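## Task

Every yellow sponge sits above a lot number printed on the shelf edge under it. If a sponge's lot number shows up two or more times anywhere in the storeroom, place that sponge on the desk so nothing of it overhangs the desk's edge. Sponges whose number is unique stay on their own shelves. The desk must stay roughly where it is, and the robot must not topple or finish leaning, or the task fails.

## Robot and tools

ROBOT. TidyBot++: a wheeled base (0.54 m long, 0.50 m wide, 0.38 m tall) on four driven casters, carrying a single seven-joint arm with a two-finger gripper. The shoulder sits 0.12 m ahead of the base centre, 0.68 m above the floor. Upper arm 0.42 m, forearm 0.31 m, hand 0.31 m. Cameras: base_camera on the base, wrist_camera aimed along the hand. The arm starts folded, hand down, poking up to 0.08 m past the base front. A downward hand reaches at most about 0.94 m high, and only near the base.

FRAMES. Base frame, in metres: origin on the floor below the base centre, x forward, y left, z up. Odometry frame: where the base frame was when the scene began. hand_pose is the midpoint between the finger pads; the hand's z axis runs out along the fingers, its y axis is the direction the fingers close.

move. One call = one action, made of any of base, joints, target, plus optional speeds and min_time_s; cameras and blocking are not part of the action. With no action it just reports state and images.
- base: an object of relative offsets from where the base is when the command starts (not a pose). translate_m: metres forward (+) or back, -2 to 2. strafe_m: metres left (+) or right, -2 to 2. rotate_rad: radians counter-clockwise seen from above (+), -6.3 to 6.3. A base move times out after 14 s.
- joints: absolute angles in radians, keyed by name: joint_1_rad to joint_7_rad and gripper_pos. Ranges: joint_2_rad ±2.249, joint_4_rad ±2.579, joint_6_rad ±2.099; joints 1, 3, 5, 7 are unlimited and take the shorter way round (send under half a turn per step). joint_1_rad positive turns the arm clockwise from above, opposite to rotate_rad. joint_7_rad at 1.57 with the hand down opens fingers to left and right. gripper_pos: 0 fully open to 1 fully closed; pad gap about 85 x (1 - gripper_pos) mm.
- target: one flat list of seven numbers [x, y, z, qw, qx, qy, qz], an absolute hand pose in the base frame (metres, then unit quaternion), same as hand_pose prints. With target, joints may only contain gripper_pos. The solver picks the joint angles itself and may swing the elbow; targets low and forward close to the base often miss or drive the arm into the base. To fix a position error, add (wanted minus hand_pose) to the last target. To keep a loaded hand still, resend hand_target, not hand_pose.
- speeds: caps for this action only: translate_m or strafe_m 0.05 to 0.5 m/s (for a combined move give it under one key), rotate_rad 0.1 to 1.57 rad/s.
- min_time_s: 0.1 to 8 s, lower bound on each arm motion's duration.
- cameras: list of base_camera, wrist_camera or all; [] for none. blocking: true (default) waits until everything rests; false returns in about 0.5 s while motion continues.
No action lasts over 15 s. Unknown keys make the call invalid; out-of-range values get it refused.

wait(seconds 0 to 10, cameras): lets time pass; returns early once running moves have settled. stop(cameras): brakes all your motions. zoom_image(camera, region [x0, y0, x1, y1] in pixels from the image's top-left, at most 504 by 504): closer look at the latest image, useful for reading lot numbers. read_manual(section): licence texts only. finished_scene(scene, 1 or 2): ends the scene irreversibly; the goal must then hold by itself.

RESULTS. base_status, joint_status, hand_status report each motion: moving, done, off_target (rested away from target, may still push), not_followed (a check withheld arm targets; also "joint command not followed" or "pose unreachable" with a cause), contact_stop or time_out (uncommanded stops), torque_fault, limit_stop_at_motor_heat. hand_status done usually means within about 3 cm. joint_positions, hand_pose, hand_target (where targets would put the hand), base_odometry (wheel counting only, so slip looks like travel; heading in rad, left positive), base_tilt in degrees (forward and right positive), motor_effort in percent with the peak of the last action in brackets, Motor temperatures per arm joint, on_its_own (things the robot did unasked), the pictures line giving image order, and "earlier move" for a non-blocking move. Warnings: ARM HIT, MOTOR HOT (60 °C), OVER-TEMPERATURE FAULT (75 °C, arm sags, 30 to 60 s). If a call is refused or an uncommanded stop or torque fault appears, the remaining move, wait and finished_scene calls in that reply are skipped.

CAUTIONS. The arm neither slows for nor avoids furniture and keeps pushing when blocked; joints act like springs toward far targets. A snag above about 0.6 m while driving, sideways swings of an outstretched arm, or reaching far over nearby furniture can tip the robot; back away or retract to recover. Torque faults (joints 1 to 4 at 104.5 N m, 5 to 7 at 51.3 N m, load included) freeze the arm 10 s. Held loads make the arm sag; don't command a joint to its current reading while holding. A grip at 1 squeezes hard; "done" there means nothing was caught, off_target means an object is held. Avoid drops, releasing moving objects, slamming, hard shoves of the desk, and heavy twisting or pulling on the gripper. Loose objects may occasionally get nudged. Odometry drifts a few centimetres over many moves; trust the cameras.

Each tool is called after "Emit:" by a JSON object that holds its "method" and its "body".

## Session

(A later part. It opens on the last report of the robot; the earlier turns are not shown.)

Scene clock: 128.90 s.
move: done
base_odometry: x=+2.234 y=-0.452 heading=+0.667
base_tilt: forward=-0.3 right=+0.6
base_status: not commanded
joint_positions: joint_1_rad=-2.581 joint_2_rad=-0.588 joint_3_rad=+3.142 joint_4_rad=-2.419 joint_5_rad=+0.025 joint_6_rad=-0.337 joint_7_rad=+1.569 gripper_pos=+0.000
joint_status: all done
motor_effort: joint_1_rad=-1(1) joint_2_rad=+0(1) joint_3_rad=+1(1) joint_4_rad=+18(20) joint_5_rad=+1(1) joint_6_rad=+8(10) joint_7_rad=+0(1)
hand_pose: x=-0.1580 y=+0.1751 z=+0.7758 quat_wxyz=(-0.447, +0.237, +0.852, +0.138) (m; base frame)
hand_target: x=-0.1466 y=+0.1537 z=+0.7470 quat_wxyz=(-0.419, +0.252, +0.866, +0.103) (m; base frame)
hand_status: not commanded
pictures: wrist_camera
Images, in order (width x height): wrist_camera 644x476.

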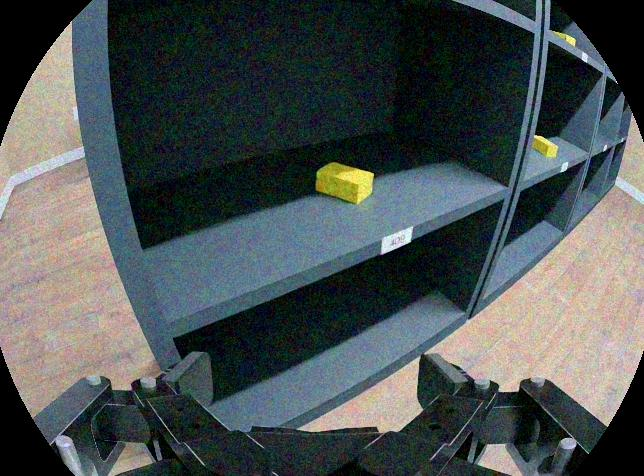

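Emit:
{"method": "move", "body": {"base": {"strafe_m": 0.9}, "joints": {"joint_6_rad": -0.05}, "cameras": ["wrist_camera", "base_camera"]}}

Emit:
{"method": "zoom_image", "body": {"camera": "wrist_camera", "region": [280, 180, 480, 380]}}

Scene clock: 132.93 s.
move: done
base_odometry: x=+1.677 y=+0.256 heading=+0.666
base_tilt: forward=-0.3 right=+0.6
base_status: done
joint_positions: joint_1_rad=-2.582 joint_2_rad=-0.592 joint_3_rad=+3.142 joint_4_rad=-2.423 joint_5_rad=+0.025 joint_6_rad=-0.080 joint_7_rad=+1.569 gripper_pos=+0.000
joint_status: all done
motor_effort: joint_1_rad=+0(1) joint_2_rad=-1(2) joint_3_rad=+1(2) joint_4_rad=+18(21) joint_5_rad=+1(1) joint_6_rad=+8(9) joint_7_rad=+0(1)
hand_pose: x=-0.1886 y=+0.1917 z=+0.8460 quat_wxyz=(-0.553, +0.217, +0.787, +0.166) (m; base frame)
hand_target: x=-0.1897 y=+0.1837 z=+0.8418 quat_wxyz=(-0.563, +0.231, +0.780, +0.145) (m; base frame)
hand_status: not commanded
pictures: base_camera, wrist_camera
Images, in order (width x height): base_camera 644x364, wrist_camera 644x476.

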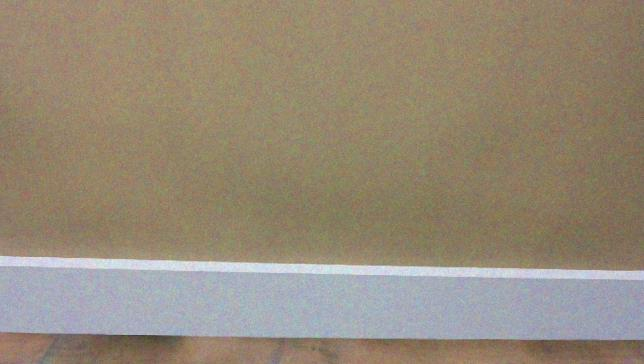

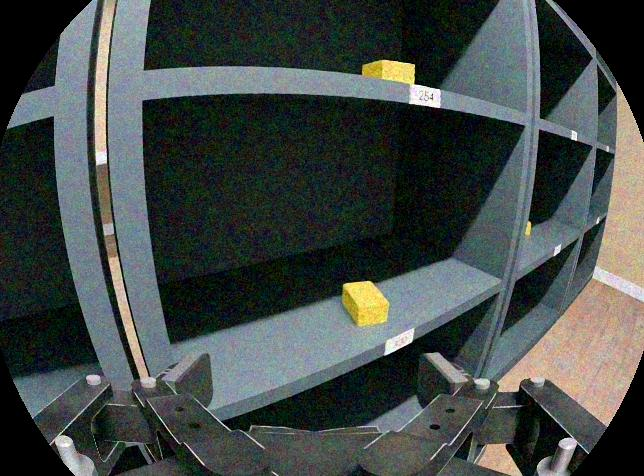

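Scaled by 2.520.

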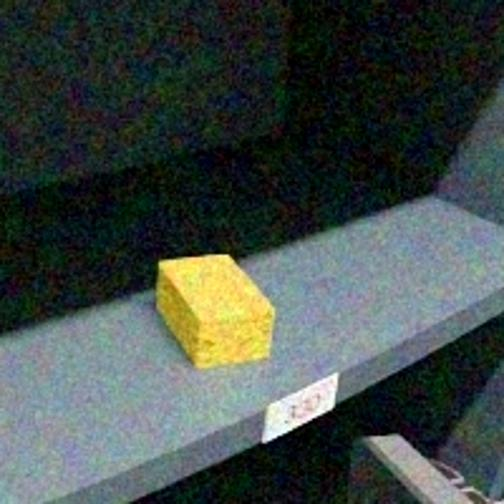

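Emit:
{"method": "zoom_image", "body": {"camera": "wrist_camera", "region": [370, 315, 430, 365]}}

Emit:
{"method": "zoom_image", "body": {"camera": "wrist_camera", "region": [395, 75, 455, 115]}}

Emit:
{"method": "move", "body": {"base": {"strafe_m": 0.9, "translate_m": -0.03}, "cameras": ["wrist_camera", "base_camera"]}}

Emit:
{"method": "zoom_image", "body": {"camera": "wrist_camera", "region": [280, 180, 480, 380]}}

Scaled by 8.400.

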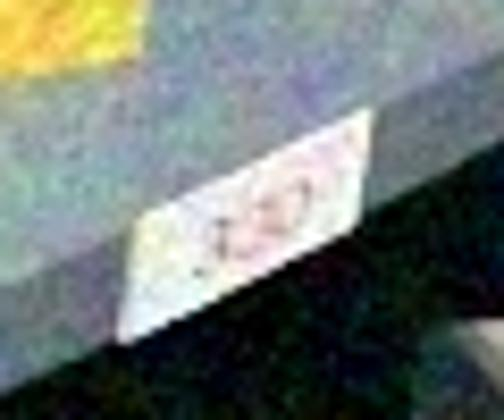

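Scaled by 8.400.

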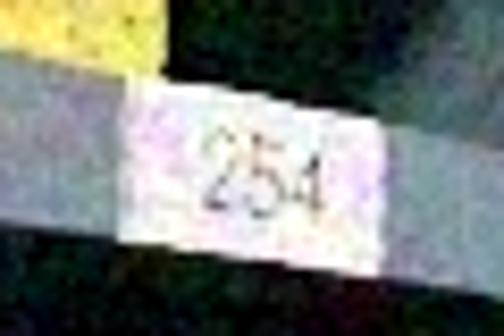

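Scene clock: 136.00 s.
move: done
base_odometry: x=+1.098 y=+0.945 heading=+0.666
base_tilt: forward=-0.4 right=+0.6
base_status: done
joint_positions: joint_1_rad=-2.583 joint_2_rad=-0.593 joint_3_rad=+3.142 joint_4_rad=-2.423 joint_5_rad=+0.025 joint_6_rad=-0.080 joint_7_rad=+1.569 gripper_pos=+0.000
joint_status: not commanded
motor_effort: joint_1_rad=+0(1) joint_2_rad=-1(2) joint_3_rad=+1(2) joint_4_rad=+18(20) joint_5_rad=+1(1) joint_6_rad=+9(9) joint_7_rad=+0(1)
hand_pose: x=-0.1885 y=+0.1915 z=+0.8466 quat_wxyz=(-0.553, +0.217, +0.787, +0.166) (m; base frame)
hand_target: x=-0.1897 y=+0.1837 z=+0.8418 quat_wxyz=(-0.563, +0.231, +0.780, +0.145) (m; base frame)
hand_status: not commanded
pictures: base_camera, wrist_camera
Images, in order (width x height): base_camera 644x364, wrist_camera 644x476.

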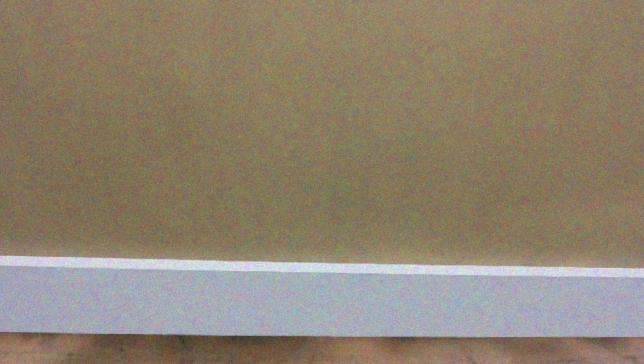

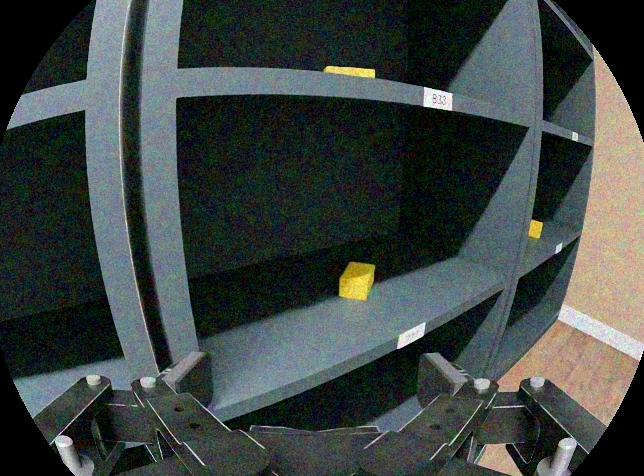

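Scaled by 2.520.

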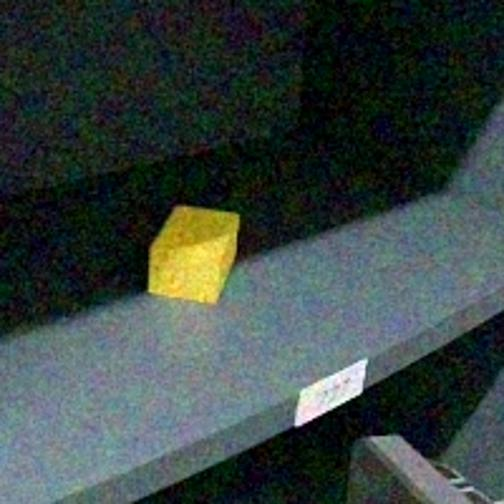

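Emit:
{"method": "zoom_image", "body": {"camera": "wrist_camera", "region": [390, 315, 434, 355]}}

Emit:
{"method": "zoom_image", "body": {"camera": "wrist_camera", "region": [415, 80, 465, 120]}}

Emit:
{"method": "move", "body": {"base": {"strafe_m": 0.9, "translate_m": -0.02}, "cameras": ["wrist_camera", "base_camera"]}}

Emit:
{"method": "zoom_image", "body": {"camera": "wrist_camera", "region": [280, 180, 480, 380]}}

Scaled by 11.455.

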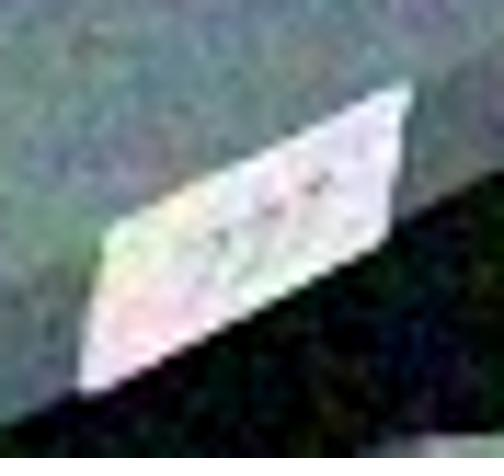

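Scaled by 10.080.

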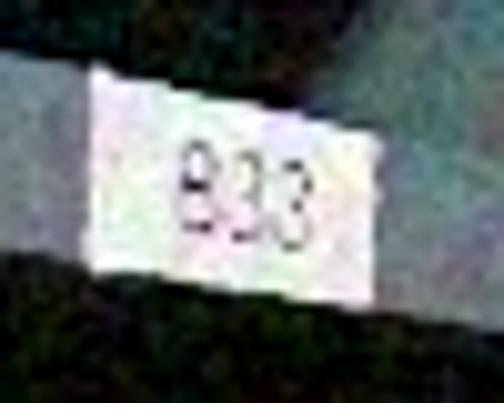

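Scene clock: 138.97 s.
move: done
base_odometry: x=+0.526 y=+1.640 heading=+0.665
base_tilt: forward=-0.4 right=+0.6
base_status: done
joint_positions: joint_1_rad=-2.583 joint_2_rad=-0.594 joint_3_rad=+3.142 joint_4_rad=-2.423 joint_5_rad=+0.025 joint_6_rad=-0.080 joint_7_rad=+1.569 gripper_pos=+0.000
joint_status: not commanded
motor_effort: joint_1_rad=+0(1) joint_2_rad=+0(2) joint_3_rad=+1(2) joint_4_rad=+19(20) joint_5_rad=+1(1) joint_6_rad=+9(10) joint_7_rad=+0(1)
hand_pose: x=-0.1884 y=+0.1913 z=+0.8470 quat_wxyz=(-0.554, +0.217, +0.787, +0.167) (m; base frame)
hand_target: x=-0.1897 y=+0.1837 z=+0.8418 quat_wxyz=(-0.563, +0.231, +0.780, +0.145) (m; base frame)
hand_status: not commanded
pictures: base_camera, wrist_camera
Images, in order (width x height): base_camera 644x364, wrist_camera 644x476.

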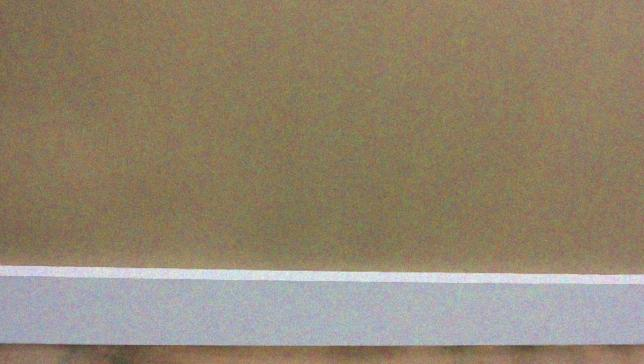

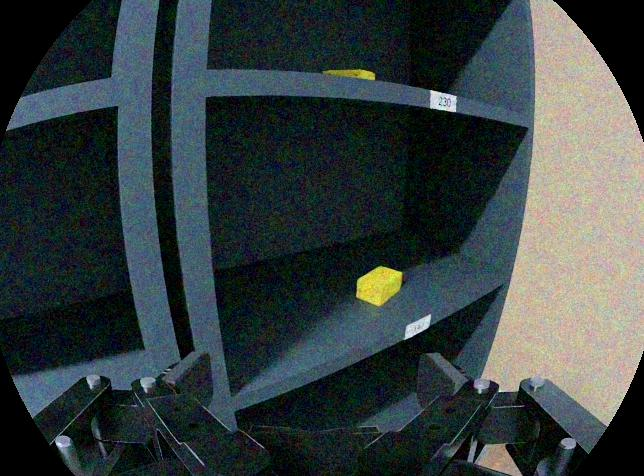

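Scaled by 2.520.

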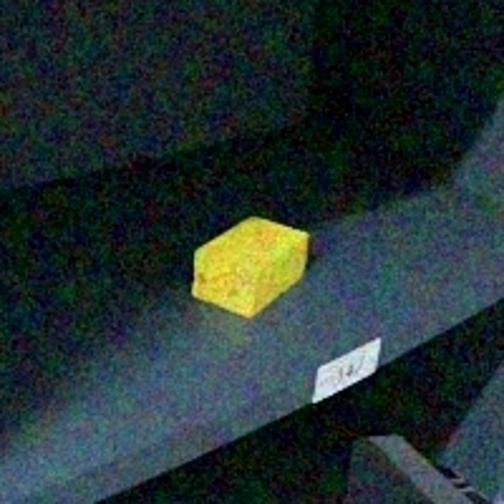

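Emit:
{"method": "zoom_image", "body": {"camera": "wrist_camera", "region": [395, 305, 439, 345]}}

Emit:
{"method": "move", "body": {"base": {"strafe_m": 0.25}, "joints": {"joint_1_rad": -2.9, "joint_6_rad": -0.25}, "cameras": ["wrist_camera", "base_camera"]}}

Scaled by 11.455.

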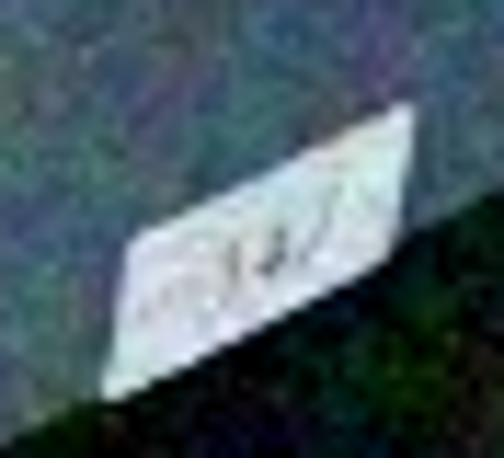

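Scene clock: 140.90 s.
move: done
base_odometry: x=+0.371 y=+1.837 heading=+0.666
base_tilt: forward=-0.3 right=+0.6
base_status: done
joint_positions: joint_1_rad=-2.882 joint_2_rad=-0.595 joint_3_rad=+3.142 joint_4_rad=-2.423 joint_5_rad=+0.025 joint_6_rad=-0.185 joint_7_rad=+1.569 gripper_pos=+0.000
joint_status: all done
motor_effort: joint_1_rad=+0(2) joint_2_rad=+0(2) joint_3_rad=+1(2) joint_4_rad=+18(20) joint_5_rad=+1(1) joint_6_rad=+8(11) joint_7_rad=+0(1)
hand_pose: x=-0.2188 y=+0.0898 z=+0.8169 quat_wxyz=(-0.529, +0.101, +0.839, +0.077) (m; base frame)
hand_target: x=-0.2056 y=+0.0761 z=+0.7853 quat_wxyz=(-0.495, +0.117, +0.859, +0.048) (m; base frame)
hand_status: not commanded
pictures: base_camera, wrist_camera
Images, in order (width x height): base_camera 644x364, wrist_camera 644x476.

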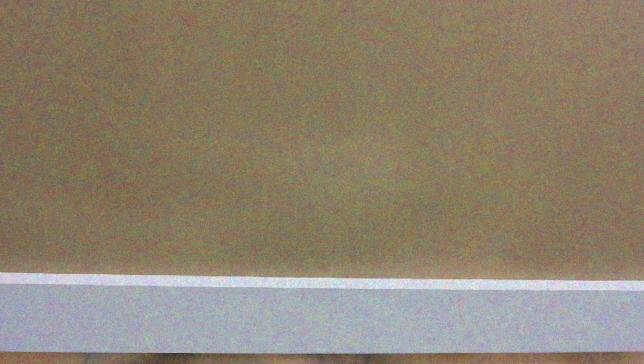

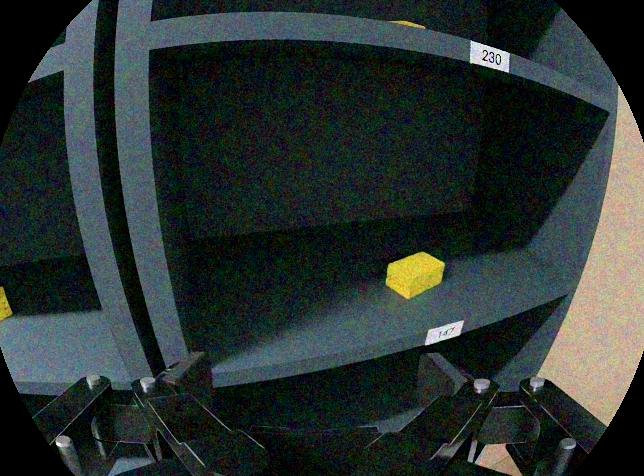

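Emit:
{"method": "move", "body": {"base": {"translate_m": -0.05}, "joints": {"joint_1_rad": -3.0, "joint_2_rad": -0.5, "joint_4_rad": -1.565, "joint_6_rad": -1.0}, "cameras": ["wrist_camera", "base_camera"]}}

Emit:
{"method": "zoom_image", "body": {"camera": "wrist_camera", "region": [300, 80, 550, 330]}}

Scene clock: 143.70 s.
move: done
base_odometry: x=+0.332 y=+1.806 heading=+0.666
base_tilt: forward=-0.4 right=+0.6
base_status: done
joint_positions: joint_1_rad=-2.980 joint_2_rad=-0.518 joint_3_rad=+3.142 joint_4_rad=-1.598 joint_5_rad=+0.025 joint_6_rad=-0.934 joint_7_rad=+1.569 gripper_pos=+0.000
joint_status: all done
motor_effort: joint_1_rad=+0(2) joint_2_rad=-2(3) joint_3_rad=+1(1) joint_4_rad=+17(20) joint_5_rad=+1(1) joint_6_rad=+8(10) joint_7_rad=+0(1)
hand_pose: x=-0.2259 y=+0.0611 z=+1.0619 quat_wxyz=(-0.531, +0.068, +0.843, +0.055) (m; base frame)
hand_target: x=-0.2262 y=+0.0393 z=+1.0559 quat_wxyz=(-0.512, +0.062, +0.856, +0.020) (m; base frame)
hand_status: not commanded
pictures: base_camera, wrist_camera
Images, in order (width x height): base_camera 644x364, wrist_camera 644x476.

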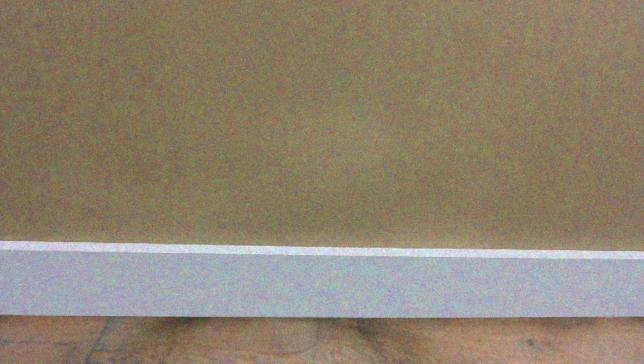

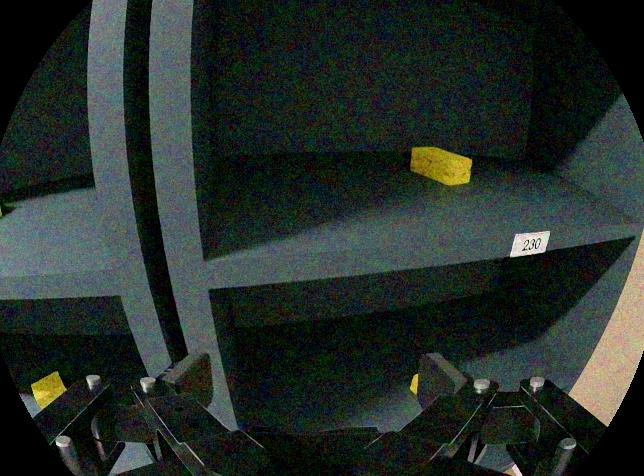

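Scaled by 2.016.

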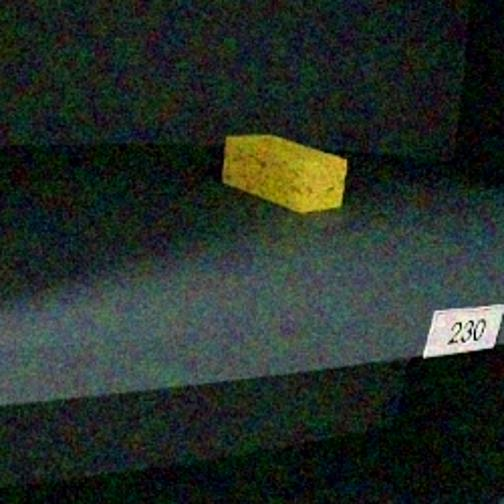

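Emit:
{"method": "move", "body": {"base": {"strafe_m": 0.35}, "joints": {"joint_1_rad": -3.2, "joint_6_rad": -0.95}, "cameras": ["wrist_camera", "base_camera"]}}

Emit:
{"method": "zoom_image", "body": {"camera": "wrist_camera", "region": [220, 80, 470, 330]}}

Scene clock: 147.27 s.
move: done
base_odometry: x=+0.115 y=+2.081 heading=+0.666
base_tilt: forward=-0.3 right=+0.6
base_status: done
joint_positions: joint_1_rad=-3.182 joint_2_rad=-0.516 joint_3_rad=+3.145 joint_4_rad=-1.598 joint_5_rad=+0.024 joint_6_rad=-0.935 joint_7_rad=+1.569 gripper_pos=+0.000
joint_status: all done
motor_effort: joint_1_rad=+0(2) joint_2_rad=-1(2) joint_3_rad=+0(3) joint_4_rad=+18(19) joint_5_rad=+1(2) joint_6_rad=+8(9) joint_7_rad=+0(1)
hand_pose: x=-0.2317 y=-0.0078 z=+1.0612 quat_wxyz=(-0.533, -0.016, +0.846, +0.001) (m; base frame)
hand_target: x=-0.2341 y=-0.0302 z=+1.0697 quat_wxyz=(-0.533, -0.023, +0.845, -0.032) (m; base frame)
hand_status: not commanded
pictures: base_camera, wrist_camera
Images, in order (width x height): base_camera 644x364, wrist_camera 644x476.

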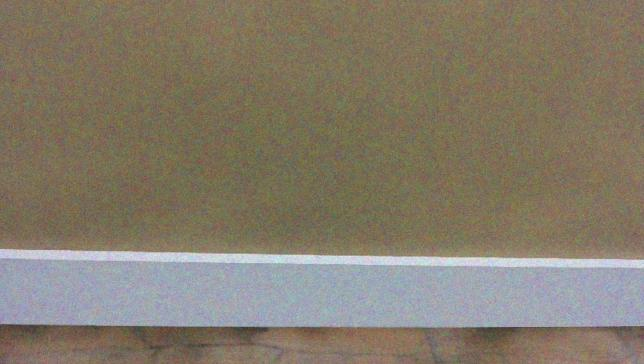

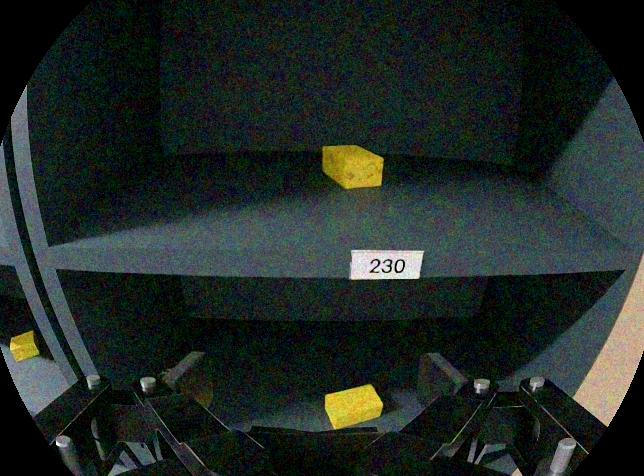

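Scaled by 2.016.

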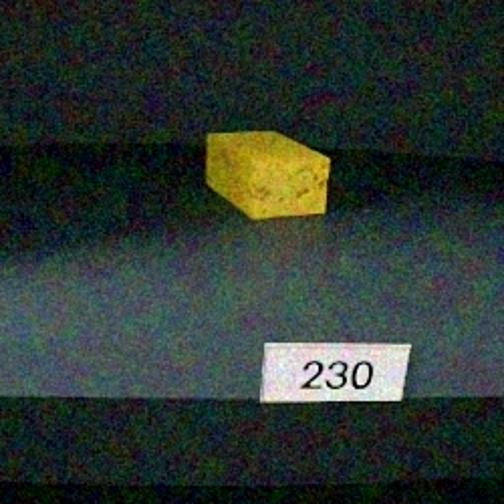

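Emit:
{"method": "move", "body": {"target": [-0.43, 0.14, 1.07, -0.563, -0.1563, 0.8041, -0.1094], "min_time_s": 2, "cameras": ["wrist_camera"]}}

Scene clock: 150.67 s.
move: done
base_odometry: x=+0.116 y=+2.081 heading=+0.666
base_tilt: forward=-0.4 right=+0.6
base_status: not commanded
joint_positions: joint_1_rad=-4.870 joint_2_rad=-0.836 joint_3_rad=+4.016 joint_4_rad=-1.203 joint_5_rad=+0.780 joint_6_rad=-1.049 joint_7_rad=+1.621 gripper_pos=+0.000
joint_status: not commanded
motor_effort: joint_1_rad=+0(1) joint_2_rad=+19(20) joint_3_rad=-10(11) joint_4_rad=+10(18) joint_5_rad=+0(1) joint_6_rad=+9(9) joint_7_rad=+0(1)
hand_pose: x=-0.4166 y=+0.0943 z=+1.0981 quat_wxyz=(-0.580, -0.163, +0.785, -0.144) (m; base frame)
hand_target: x=-0.4300 y=+0.1400 z=+1.0700 quat_wxyz=(-0.563, -0.156, +0.804, -0.109) (m; base frame)
hand_status: done (0.055 m and 5.1 deg from the pose sent, 0.247 m and 21.3 deg at the start)
pictures: wrist_camera
Images, in order (width x height): wrist_camera 644x476.

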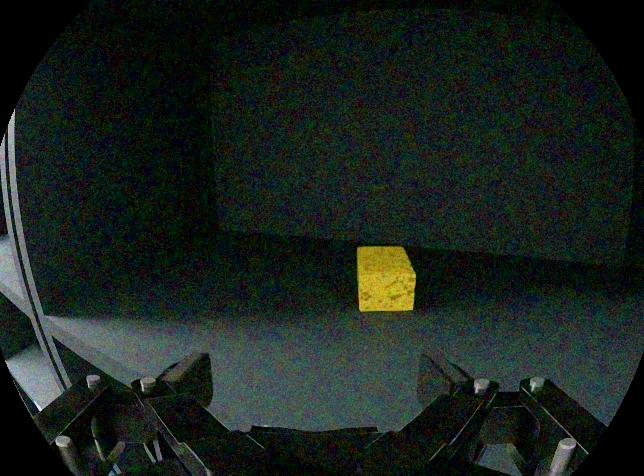

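Emit:
{"method": "move", "body": {"target": [-0.536, 0.145, 1.025, -0.5447, -0.134, 0.8231, -0.0887], "min_time_s": 1.5, "cameras": ["wrist_camera"]}}

Scene clock: 154.20 s.
move: done
base_odometry: x=+0.116 y=+2.081 heading=+0.666
base_tilt: forward=-0.4 right=+0.6
base_status: not commanded
joint_positions: joint_1_rad=-5.111 joint_2_rad=-0.836 joint_3_rad=+4.300 joint_4_rad=-1.057 joint_5_rad=+0.826 joint_6_rad=-1.049 joint_7_rad=+1.659 gripper_pos=+0.000
joint_status: not commanded
motor_effort: joint_1_rad=-1(1) joint_2_rad=+24(25) joint_3_rad=-11(12) joint_4_rad=+9(11) joint_5_rad=-1(1) joint_6_rad=+7(9) joint_7_rad=+0(1)
hand_pose: x=-0.5154 y=+0.1069 z=+1.0340 quat_wxyz=(-0.534, -0.140, +0.824, -0.126) (m; base frame)
hand_target: x=-0.5360 y=+0.1450 z=+1.0250 quat_wxyz=(-0.545, -0.134, +0.823, -0.089) (m; base frame)
hand_status: done (0.044 m and 4.5 deg from the pose sent, 0.149 m and 9.4 deg at the start)
pictures: wrist_camera
Images, in order (width x height): wrist_camera 644x476.

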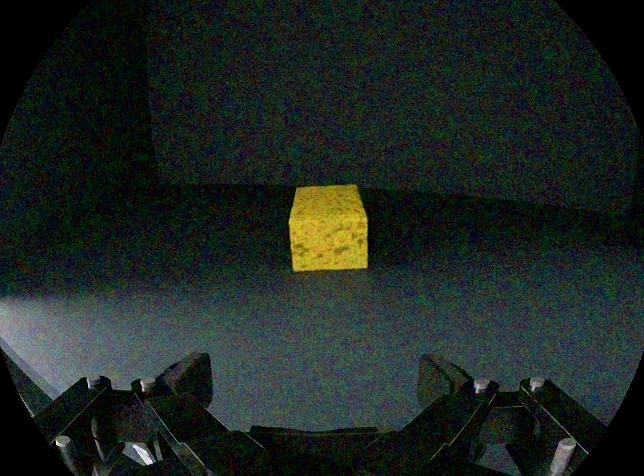

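Emit:
{"method": "move", "body": {"target": [-0.631, 0.113, 1.03, -0.5447, -0.134, 0.8231, -0.0887], "min_time_s": 1.5, "cameras": ["wrist_camera"]}}

Scene clock: 156.63 s.
move: done
base_odometry: x=+0.116 y=+2.081 heading=+0.666
base_tilt: forward=-0.4 right=+0.6
base_status: not commanded
joint_positions: joint_1_rad=-5.489 joint_2_rad=-0.845 joint_3_rad=+4.410 joint_4_rad=-0.677 joint_5_rad=+0.954 joint_6_rad=-1.049 joint_7_rad=+1.755 gripper_pos=+0.000
joint_status: not commanded
motor_effort: joint_1_rad=-1(1) joint_2_rad=+31(31) joint_3_rad=-9(11) joint_4_rad=+6(9) joint_5_rad=-1(1) joint_6_rad=+8(9) joint_7_rad=+0(1)
hand_pose: x=-0.6121 y=+0.0723 z=+1.0837 quat_wxyz=(-0.579, -0.137, +0.794, -0.125) (m; base frame)
hand_target: x=-0.6310 y=+0.1130 z=+1.0300 quat_wxyz=(-0.545, -0.134, +0.823, -0.089) (m; base frame)
hand_status: done (0.070 m and 6.6 deg from the pose sent, 0.116 m and 4.5 deg at the start)
pictures: wrist_camera
Images, in order (width x height): wrist_camera 644x476.

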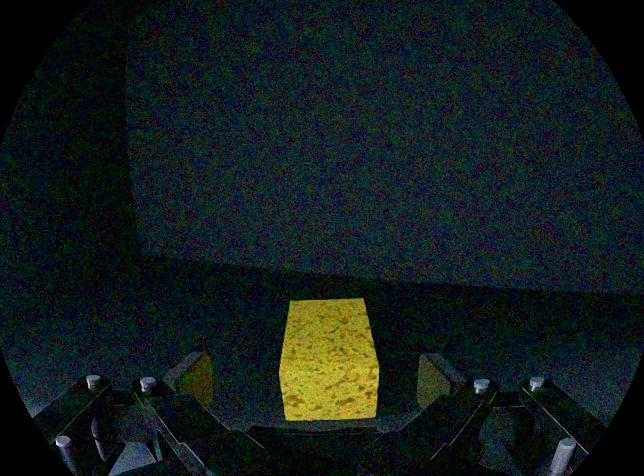

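Emit:
{"method": "move", "body": {"target": [-0.674, 0.096, 0.995, -0.5157, -0.137, 0.8415, -0.084], "min_time_s": 1.5, "cameras": ["wrist_camera"]}}

Scene clock: 158.67 s.
move: done
base_odometry: x=+0.116 y=+2.081 heading=+0.666
base_tilt: forward=-0.4 right=+0.6
base_status: not commanded
joint_positions: joint_1_rad=-5.697 joint_2_rad=-0.881 joint_3_rad=+4.450 joint_4_rad=-0.438 joint_5_rad=+1.053 joint_6_rad=-1.127 joint_7_rad=+1.843 gripper_pos=+0.000
joint_status: not commanded
motor_effort: joint_1_rad=-1(1) joint_2_rad=+35(35) joint_3_rad=-7(9) joint_4_rad=+3(6) joint_5_rad=-2(2) joint_6_rad=+8(9) joint_7_rad=+0(1)
hand_pose: x=-0.6578 y=+0.0632 z=+1.0611 quat_wxyz=(-0.562, -0.135, +0.807, -0.119) (m; base frame)
hand_target: x=-0.6740 y=+0.0960 z=+0.9950 quat_wxyz=(-0.516, -0.137, +0.842, -0.084) (m; base frame)
hand_status: done (0.076 m and 7.7 deg from the pose sent, 0.111 m and 10.2 deg at the start)
pictures: wrist_camera
Images, in order (width x height): wrist_camera 644x476.

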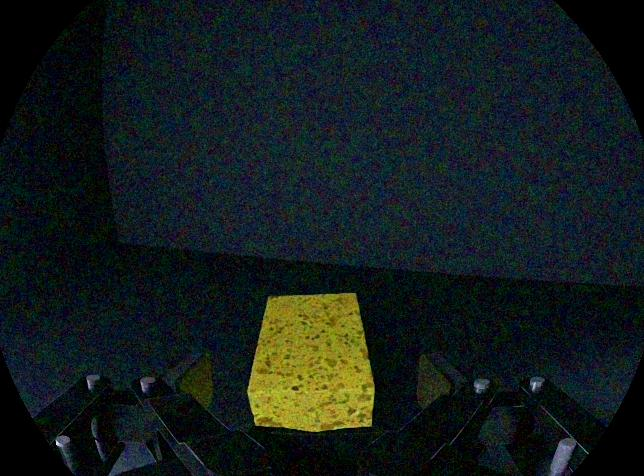

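Emit:
{"method": "move", "body": {"base": {"translate_m": -0.05}, "speeds": {"translate_m": 0.05}, "target": [-0.646, 0.088, 0.982, -0.5157, -0.137, 0.8415, -0.084], "min_time_s": 1.2, "cameras": ["wrist_camera"]}}

Scene clock: 160.50 s.
move: done
base_odometry: x=+0.076 y=+2.051 heading=+0.666
base_tilt: forward=-0.4 right=+0.6
base_status: done
joint_positions: joint_1_rad=-5.550 joint_2_rad=-0.882 joint_3_rad=+4.484 joint_4_rad=-0.701 joint_5_rad=+1.053 joint_6_rad=-1.128 joint_7_rad=+1.770 gripper_pos=+0.000
joint_status: not commanded
motor_effort: joint_1_rad=+0(1) joint_2_rad=+32(37) joint_3_rad=-9(10) joint_4_rad=+6(7) joint_5_rad=-1(2) joint_6_rad=+8(9) joint_7_rad=+0(1)
hand_pose: x=-0.6319 y=+0.0718 z=+1.0047 quat_wxyz=(-0.516, -0.164, +0.838, -0.074) (m; base frame)
hand_target: x=-0.6460 y=+0.0880 z=+0.9820 quat_wxyz=(-0.516, -0.137, +0.842, -0.084) (m; base frame)
hand_status: done (0.031 m and 3.3 deg from the pose sent, 0.084 m and 7.7 deg at the start)
pictures: wrist_camera
Images, in order (width x height): wrist_camera 644x476.

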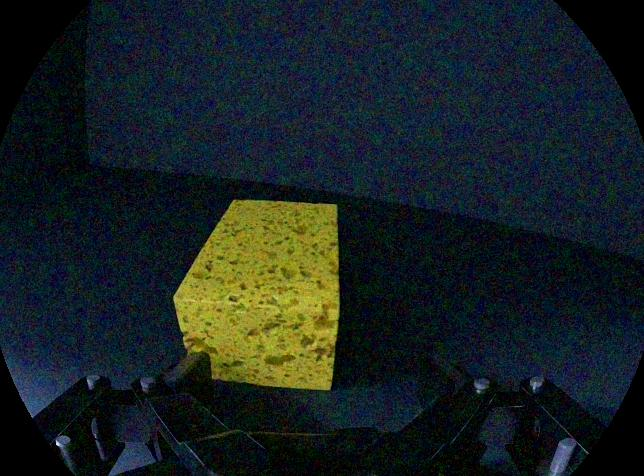

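Emit:
{"method": "move", "body": {"target": [-0.605, 0.06, 1.06, -0.5157, -0.137, 0.8415, -0.084], "min_time_s": 1.2, "cameras": ["wrist_camera"]}}

Scene clock: 164.23 s.
move: done
base_odometry: x=+0.076 y=+2.051 heading=+0.666
base_tilt: forward=-0.4 right=+0.6
base_status: not commanded
joint_positions: joint_1_rad=-5.596 joint_2_rad=-0.803 joint_3_rad=+4.480 joint_4_rad=-0.584 joint_5_rad=+1.053 joint_6_rad=-1.181 joint_7_rad=+1.770 gripper_pos=+0.000
joint_status: not commanded
motor_effort: joint_1_rad=-1(1) joint_2_rad=+31(34) joint_3_rad=-8(10) joint_4_rad=+6(6) joint_5_rad=+0(1) joint_6_rad=+8(9) joint_7_rad=+0(1)
hand_pose: x=-0.6147 y=+0.0654 z=+1.0631 quat_wxyz=(-0.534, -0.150, +0.829, -0.069) (m; base frame)
hand_target: x=-0.6050 y=+0.0600 z=+1.0600 quat_wxyz=(-0.516, -0.137, +0.842, -0.084) (m; base frame)
hand_status: done (0.012 m and 3.4 deg from the pose sent, 0.063 m and 3.3 deg at the start)
pictures: wrist_camera
Images, in order (width x height): wrist_camera 644x476.

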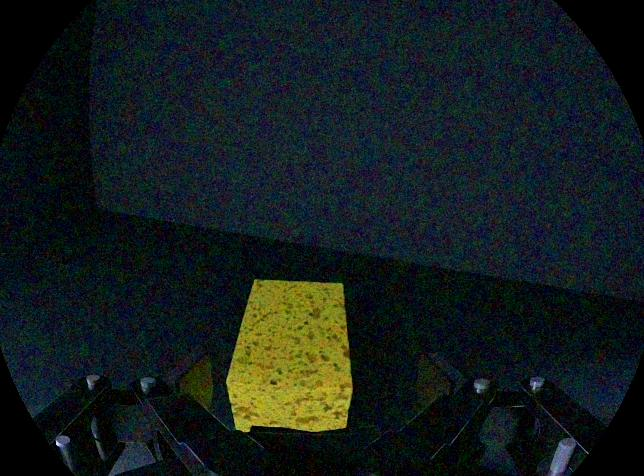

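Emit:
{"method": "move", "body": {"target": [-0.632, 0.038, 1.05, -0.5157, -0.137, 0.8415, -0.084], "min_time_s": 1.2, "cameras": ["wrist_camera"]}}

Scene clock: 166.07 s.
move: done
base_odometry: x=+0.076 y=+2.051 heading=+0.666
base_tilt: forward=-0.4 right=+0.6
base_status: not commanded
joint_positions: joint_1_rad=-5.708 joint_2_rad=-0.803 joint_3_rad=+4.480 joint_4_rad=-0.512 joint_5_rad=+1.053 joint_6_rad=-1.181 joint_7_rad=+1.770 gripper_pos=+0.000
joint_status: not commanded
motor_effort: joint_1_rad=-1(1) joint_2_rad=+32(32) joint_3_rad=-7(8) joint_4_rad=+4(6) joint_5_rad=-1(1) joint_6_rad=+9(9) joint_7_rad=+0(1)
hand_pose: x=-0.6242 y=+0.0130 z=+1.0771 quat_wxyz=(-0.542, -0.162, +0.818, -0.104) (m; base frame)
hand_target: x=-0.6320 y=+0.0380 z=+1.0500 quat_wxyz=(-0.516, -0.137, +0.842, -0.084) (m; base frame)
hand_status: done (0.038 m and 5.5 deg from the pose sent, 0.035 m and 3.4 deg at the start)
pictures: wrist_camera
Images, in order (width x height): wrist_camera 644x476.

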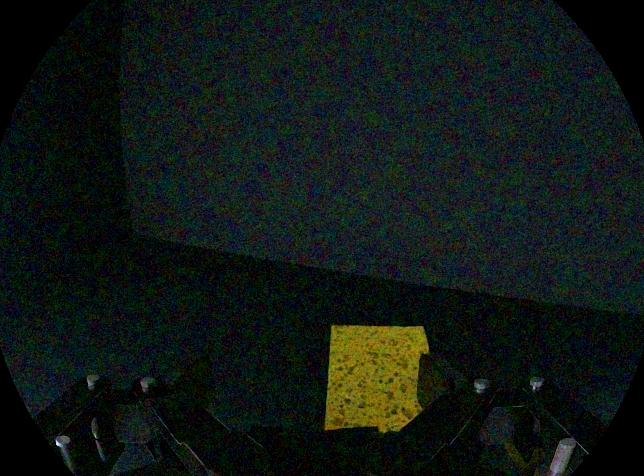

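Emit:
{"method": "move", "body": {"joints": {"joint_1_rad": -5.635}, "min_time_s": 1.0, "cameras": ["wrist_camera"]}}

Scene clock: 167.70 s.
move: done
base_odometry: x=+0.076 y=+2.051 heading=+0.666
base_tilt: forward=-0.4 right=+0.6
base_status: not commanded
joint_positions: joint_1_rad=-5.648 joint_2_rad=-0.803 joint_3_rad=+4.480 joint_4_rad=-0.509 joint_5_rad=+1.053 joint_6_rad=-1.181 joint_7_rad=+1.770 gripper_pos=+0.000
joint_status: all done
motor_effort: joint_1_rad=-1(2) joint_2_rad=+31(32) joint_3_rad=-7(8) joint_4_rad=+5(6) joint_5_rad=-1(1) joint_6_rad=+8(9) joint_7_rad=+0(1)
hand_pose: x=-0.6223 y=+0.0585 z=+1.0776 quat_wxyz=(-0.545, -0.136, +0.822, -0.088) (m; base frame)
hand_target: x=-0.6257 y=+0.1044 z=+1.0500 quat_wxyz=(-0.519, -0.100, +0.847, -0.061) (m; base frame)
hand_status: not commanded
pictures: wrist_camera
Images, in order (width x height): wrist_camera 644x476.

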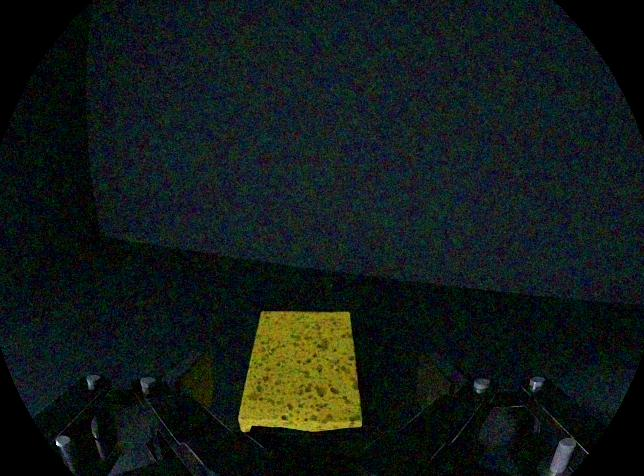

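Emit:
{"method": "move", "body": {"target": [-0.641, 0.087, 1.015, -0.522, -0.116, 0.84, -0.08], "min_time_s": 1.2, "cameras": ["wrist_camera"]}}

Scene clock: 169.63 s.
move: done
base_odometry: x=+0.076 y=+2.051 heading=+0.666
base_tilt: forward=-0.4 right=+0.6
base_status: not commanded
joint_positions: joint_1_rad=-5.592 joint_2_rad=-0.823 joint_3_rad=+4.483 joint_4_rad=-0.620 joint_5_rad=+1.053 joint_6_rad=-1.179 joint_7_rad=+1.742 gripper_pos=+0.000
joint_status: not commanded
motor_effort: joint_1_rad=+0(1) joint_2_rad=+32(32) joint_3_rad=-8(9) joint_4_rad=+5(6) joint_5_rad=+0(1) joint_6_rad=+8(9) joint_7_rad=+0(1)
hand_pose: x=-0.6185 y=+0.0599 z=+1.0433 quat_wxyz=(-0.522, -0.149, +0.836, -0.078) (m; base frame)
hand_target: x=-0.6410 y=+0.0870 z=+1.0150 quat_wxyz=(-0.523, -0.116, +0.841, -0.080) (m; base frame)
hand_status: done (0.045 m and 3.8 deg from the pose sent, 0.071 m and 4.2 deg at the start)
pictures: wrist_camera
Images, in order (width x height): wrist_camera 644x476.

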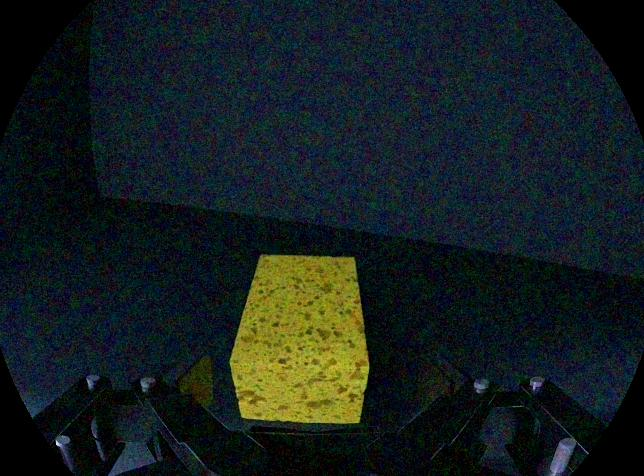

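Emit:
{"method": "move", "body": {"base": {"translate_m": -0.028, "strafe_m": -0.018}, "speeds": {"translate_m": 0.05}, "cameras": ["wrist_camera"]}}

Scene clock: 171.07 s.
move: done
base_odometry: x=+0.065 y=+2.019 heading=+0.666
base_tilt: forward=-0.4 right=+0.6
base_status: done
joint_positions: joint_1_rad=-5.585 joint_2_rad=-0.825 joint_3_rad=+4.483 joint_4_rad=-0.621 joint_5_rad=+1.053 joint_6_rad=-1.179 joint_7_rad=+1.742 gripper_pos=+0.000
joint_status: not commanded
motor_effort: joint_1_rad=-1(3) joint_2_rad=+32(32) joint_3_rad=-8(9) joint_4_rad=+5(6) joint_5_rad=-1(1) joint_6_rad=+8(9) joint_7_rad=+0(1)
hand_pose: x=-0.6184 y=+0.0648 z=+1.0423 quat_wxyz=(-0.521, -0.146, +0.837, -0.076) (m; base frame)
hand_target: x=-0.6410 y=+0.0870 z=+1.0150 quat_wxyz=(-0.523, -0.116, +0.841, -0.080) (m; base frame)
hand_status: not commanded
pictures: wrist_camera
Images, in order (width x height): wrist_camera 644x476.

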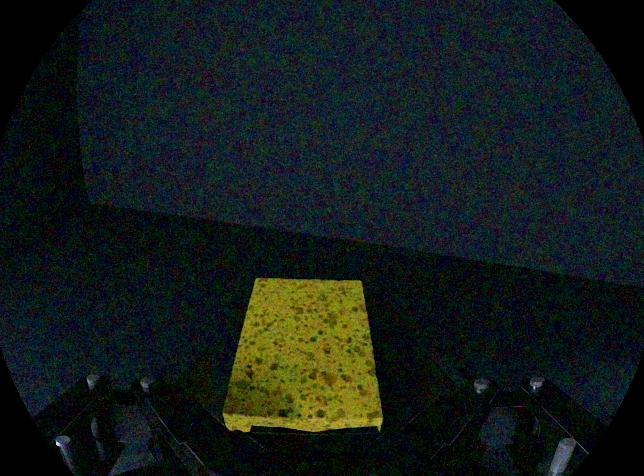

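Emit:
{"method": "move", "body": {"joints": {"gripper_pos": 0.5}, "cameras": ["wrist_camera"]}}

Scene clock: 172.53 s.
move: done
base_odometry: x=+0.065 y=+2.019 heading=+0.666
base_tilt: forward=-0.4 right=+0.6
base_status: not commanded
joint_positions: joint_1_rad=-5.584 joint_2_rad=-0.824 joint_3_rad=+4.486 joint_4_rad=-0.626 joint_5_rad=+1.053 joint_6_rad=-1.143 joint_7_rad=+1.739 gripper_pos=+0.500
joint_status: all done
motor_effort: joint_1_rad=+0(3) joint_2_rad=+27(32) joint_3_rad=-6(8) joint_4_rad=+5(7) joint_5_rad=+1(4) joint_6_rad=+6(9) joint_7_rad=+0(1)
hand_pose: x=-0.6233 y=+0.0650 z=+1.0505 quat_wxyz=(-0.535, -0.143, +0.829, -0.075) (m; base frame)
hand_target: x=-0.6410 y=+0.0870 z=+1.0150 quat_wxyz=(-0.523, -0.116, +0.841, -0.080) (m; base frame)
hand_status: not commanded
pictures: wrist_camera
Images, in order (width x height): wrist_camera 644x476.

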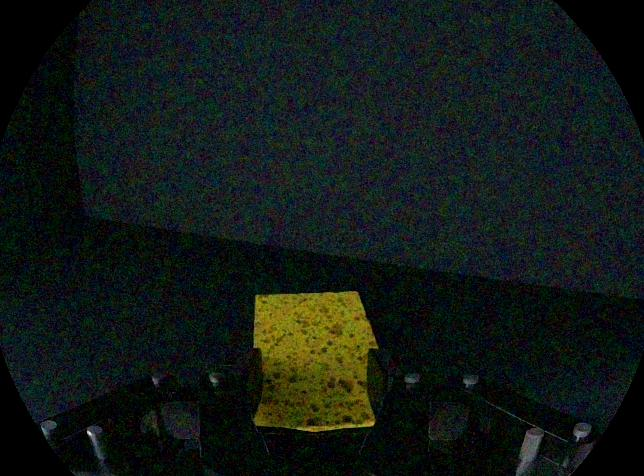

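Emit:
{"method": "move", "body": {"joints": {"gripper_pos": 0.0}, "cameras": ["wrist_camera"]}}

Scene clock: 173.67 s.
move: done
base_odometry: x=+0.065 y=+2.019 heading=+0.666
base_tilt: forward=-0.4 right=+0.6
base_status: not commanded
joint_positions: joint_1_rad=-5.584 joint_2_rad=-0.829 joint_3_rad=+4.488 joint_4_rad=-0.626 joint_5_rad=+1.053 joint_6_rad=-1.143 joint_7_rad=+1.739 gripper_pos=+0.000
joint_status: all done
motor_effort: joint_1_rad=-1(1) joint_2_rad=+32(32) joint_3_rad=-8(9) joint_4_rad=+5(7) joint_5_rad=-1(1) joint_6_rad=+8(9) joint_7_rad=+0(1)
hand_pose: x=-0.6246 y=+0.0665 z=+1.0474 quat_wxyz=(-0.534, -0.142, +0.830, -0.076) (m; base frame)
hand_target: x=-0.6410 y=+0.0870 z=+1.0150 quat_wxyz=(-0.523, -0.116, +0.841, -0.080) (m; base frame)
hand_status: not commanded
pictures: wrist_camera
Images, in order (width x height): wrist_camera 644x476.

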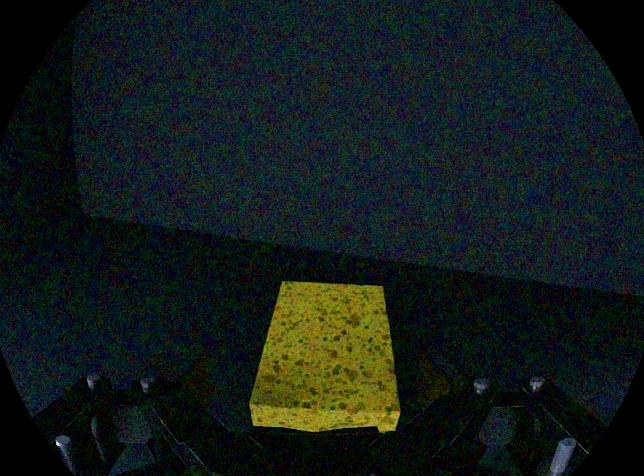

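Emit:
{"method": "move", "body": {"joints": {"joint_6_rad": -1.27}, "min_time_s": 1.0, "cameras": ["wrist_camera"]}}

Scene clock: 175.23 s.
move: done
base_odometry: x=+0.065 y=+2.019 heading=+0.666
base_tilt: forward=-0.4 right=+0.6
base_status: not commanded
joint_positions: joint_1_rad=-5.584 joint_2_rad=-0.829 joint_3_rad=+4.488 joint_4_rad=-0.626 joint_5_rad=+1.053 joint_6_rad=-1.208 joint_7_rad=+1.739 gripper_pos=+0.000
joint_status: all done
motor_effort: joint_1_rad=-1(1) joint_2_rad=+31(32) joint_3_rad=-8(9) joint_4_rad=+5(6) joint_5_rad=-1(1) joint_6_rad=+8(10) joint_7_rad=+0(1)
hand_pose: x=-0.6152 y=+0.0666 z=+1.0295 quat_wxyz=(-0.506, -0.147, +0.847, -0.076) (m; base frame)
hand_target: x=-0.6164 y=+0.0873 z=+0.9750 quat_wxyz=(-0.457, -0.127, +0.877, -0.079) (m; base frame)
hand_status: not commanded
pictures: wrist_camera
Images, in order (width x height): wrist_camera 644x476.

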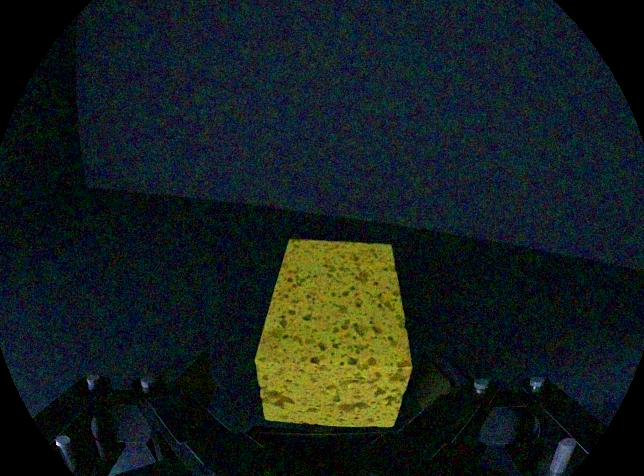

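Emit:
{"method": "move", "body": {"base": {"translate_m": -0.026, "strafe_m": -0.003}, "speeds": {"translate_m": 0.05}, "cameras": ["wrist_camera"]}}

Emit:
{"method": "move", "body": {"joints": {"gripper_pos": 0.35}, "cameras": ["wrist_camera"]}}

Scene clock: 176.43 s.
move: done
base_odometry: x=+0.046 y=+2.001 heading=+0.666
base_tilt: forward=-0.4 right=+0.6
base_status: done
joint_positions: joint_1_rad=-5.582 joint_2_rad=-0.830 joint_3_rad=+4.488 joint_4_rad=-0.626 joint_5_rad=+1.053 joint_6_rad=-1.209 joint_7_rad=+1.739 gripper_pos=+0.000
joint_status: not commanded
motor_effort: joint_1_rad=-1(3) joint_2_rad=+31(33) joint_3_rad=-8(9) joint_4_rad=+5(6) joint_5_rad=-1(1) joint_6_rad=+8(9) joint_7_rad=-1(1)
hand_pose: x=-0.6154 y=+0.0681 z=+1.0285 quat_wxyz=(-0.505, -0.146, +0.847, -0.076) (m; base frame)
hand_target: x=-0.6164 y=+0.0873 z=+0.9750 quat_wxyz=(-0.457, -0.127, +0.877, -0.079) (m; base frame)
hand_status: not commanded
pictures: wrist_camera
Images, in order (width x height): wrist_camera 644x476.

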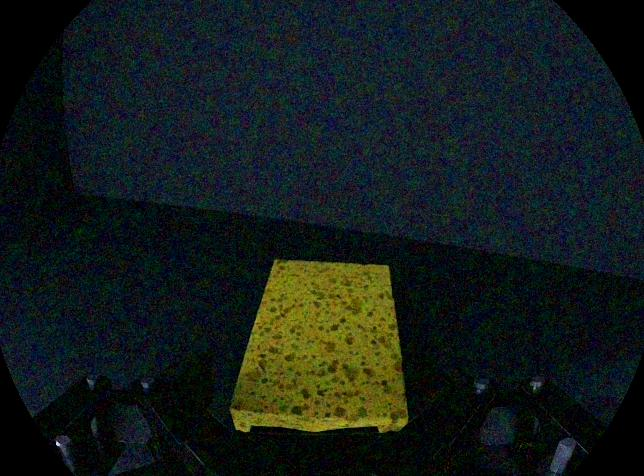

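Scene clock: 177.17 s.
move: done
base_odometry: x=+0.046 y=+2.001 heading=+0.666
base_tilt: forward=-0.4 right=+0.6
base_status: not commanded
joint_positions: joint_1_rad=-5.582 joint_2_rad=-0.829 joint_3_rad=+4.488 joint_4_rad=-0.626 joint_5_rad=+1.053 joint_6_rad=-1.209 joint_7_rad=+1.739 gripper_pos=+0.343
joint_status: all done
motor_effort: joint_1_rad=-1(2) joint_2_rad=+29(32) joint_3_rad=-7(9) joint_4_rad=+5(6) joint_5_rad=+0(1) joint_6_rad=+6(8) joint_7_rad=-1(1)
hand_pose: x=-0.6152 y=+0.0682 z=+1.0288 quat_wxyz=(-0.505, -0.146, +0.847, -0.076) (m; base frame)
hand_target: x=-0.6164 y=+0.0873 z=+0.9750 quat_wxyz=(-0.457, -0.127, +0.877, -0.079) (m; base frame)
hand_status: not commanded
pictures: wrist_camera
Images, in order (width x height): wrist_camera 644x476.

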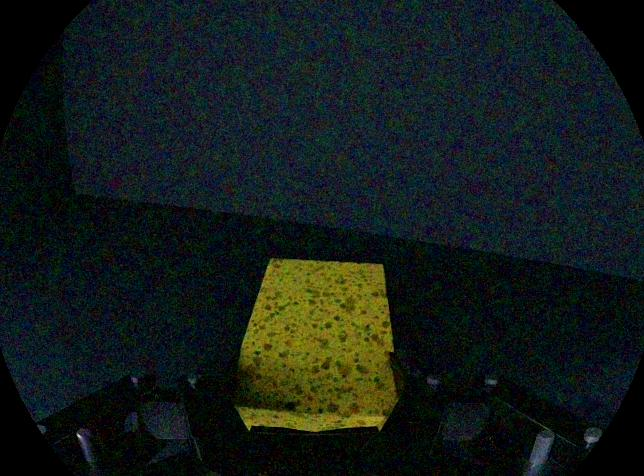

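Emit:
{"method": "move", "body": {"joints": {"gripper_pos": 0.55}, "cameras": ["wrist_camera"]}}

Scene clock: 177.93 s.
move: off_target
base_odometry: x=+0.046 y=+2.001 heading=+0.666
base_tilt: forward=-0.4 right=+0.6
base_status: not commanded
joint_positions: joint_1_rad=-5.581 joint_2_rad=-0.829 joint_3_rad=+4.488 joint_4_rad=-0.626 joint_5_rad=+1.053 joint_6_rad=-1.209 joint_7_rad=+1.739 gripper_pos=+0.400
joint_status: gripper_pos off_target (ended at +0.400, target +0.550)
motor_effort: joint_1_rad=-1(2) joint_2_rad=+27(28) joint_3_rad=-6(7) joint_4_rad=+5(5) joint_5_rad=+0(1) joint_6_rad=+5(6) joint_7_rad=+0(1)
hand_pose: x=-0.6150 y=+0.0684 z=+1.0292 quat_wxyz=(-0.506, -0.146, +0.847, -0.075) (m; base frame)
hand_target: x=-0.6164 y=+0.0873 z=+0.9750 quat_wxyz=(-0.457, -0.127, +0.877, -0.079) (m; base frame)
hand_status: not commanded
pictures: wrist_camera
Images, in order (width x height): wrist_camera 644x476.

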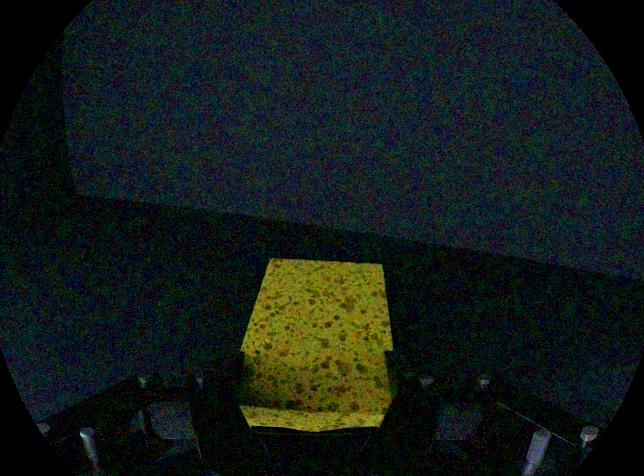

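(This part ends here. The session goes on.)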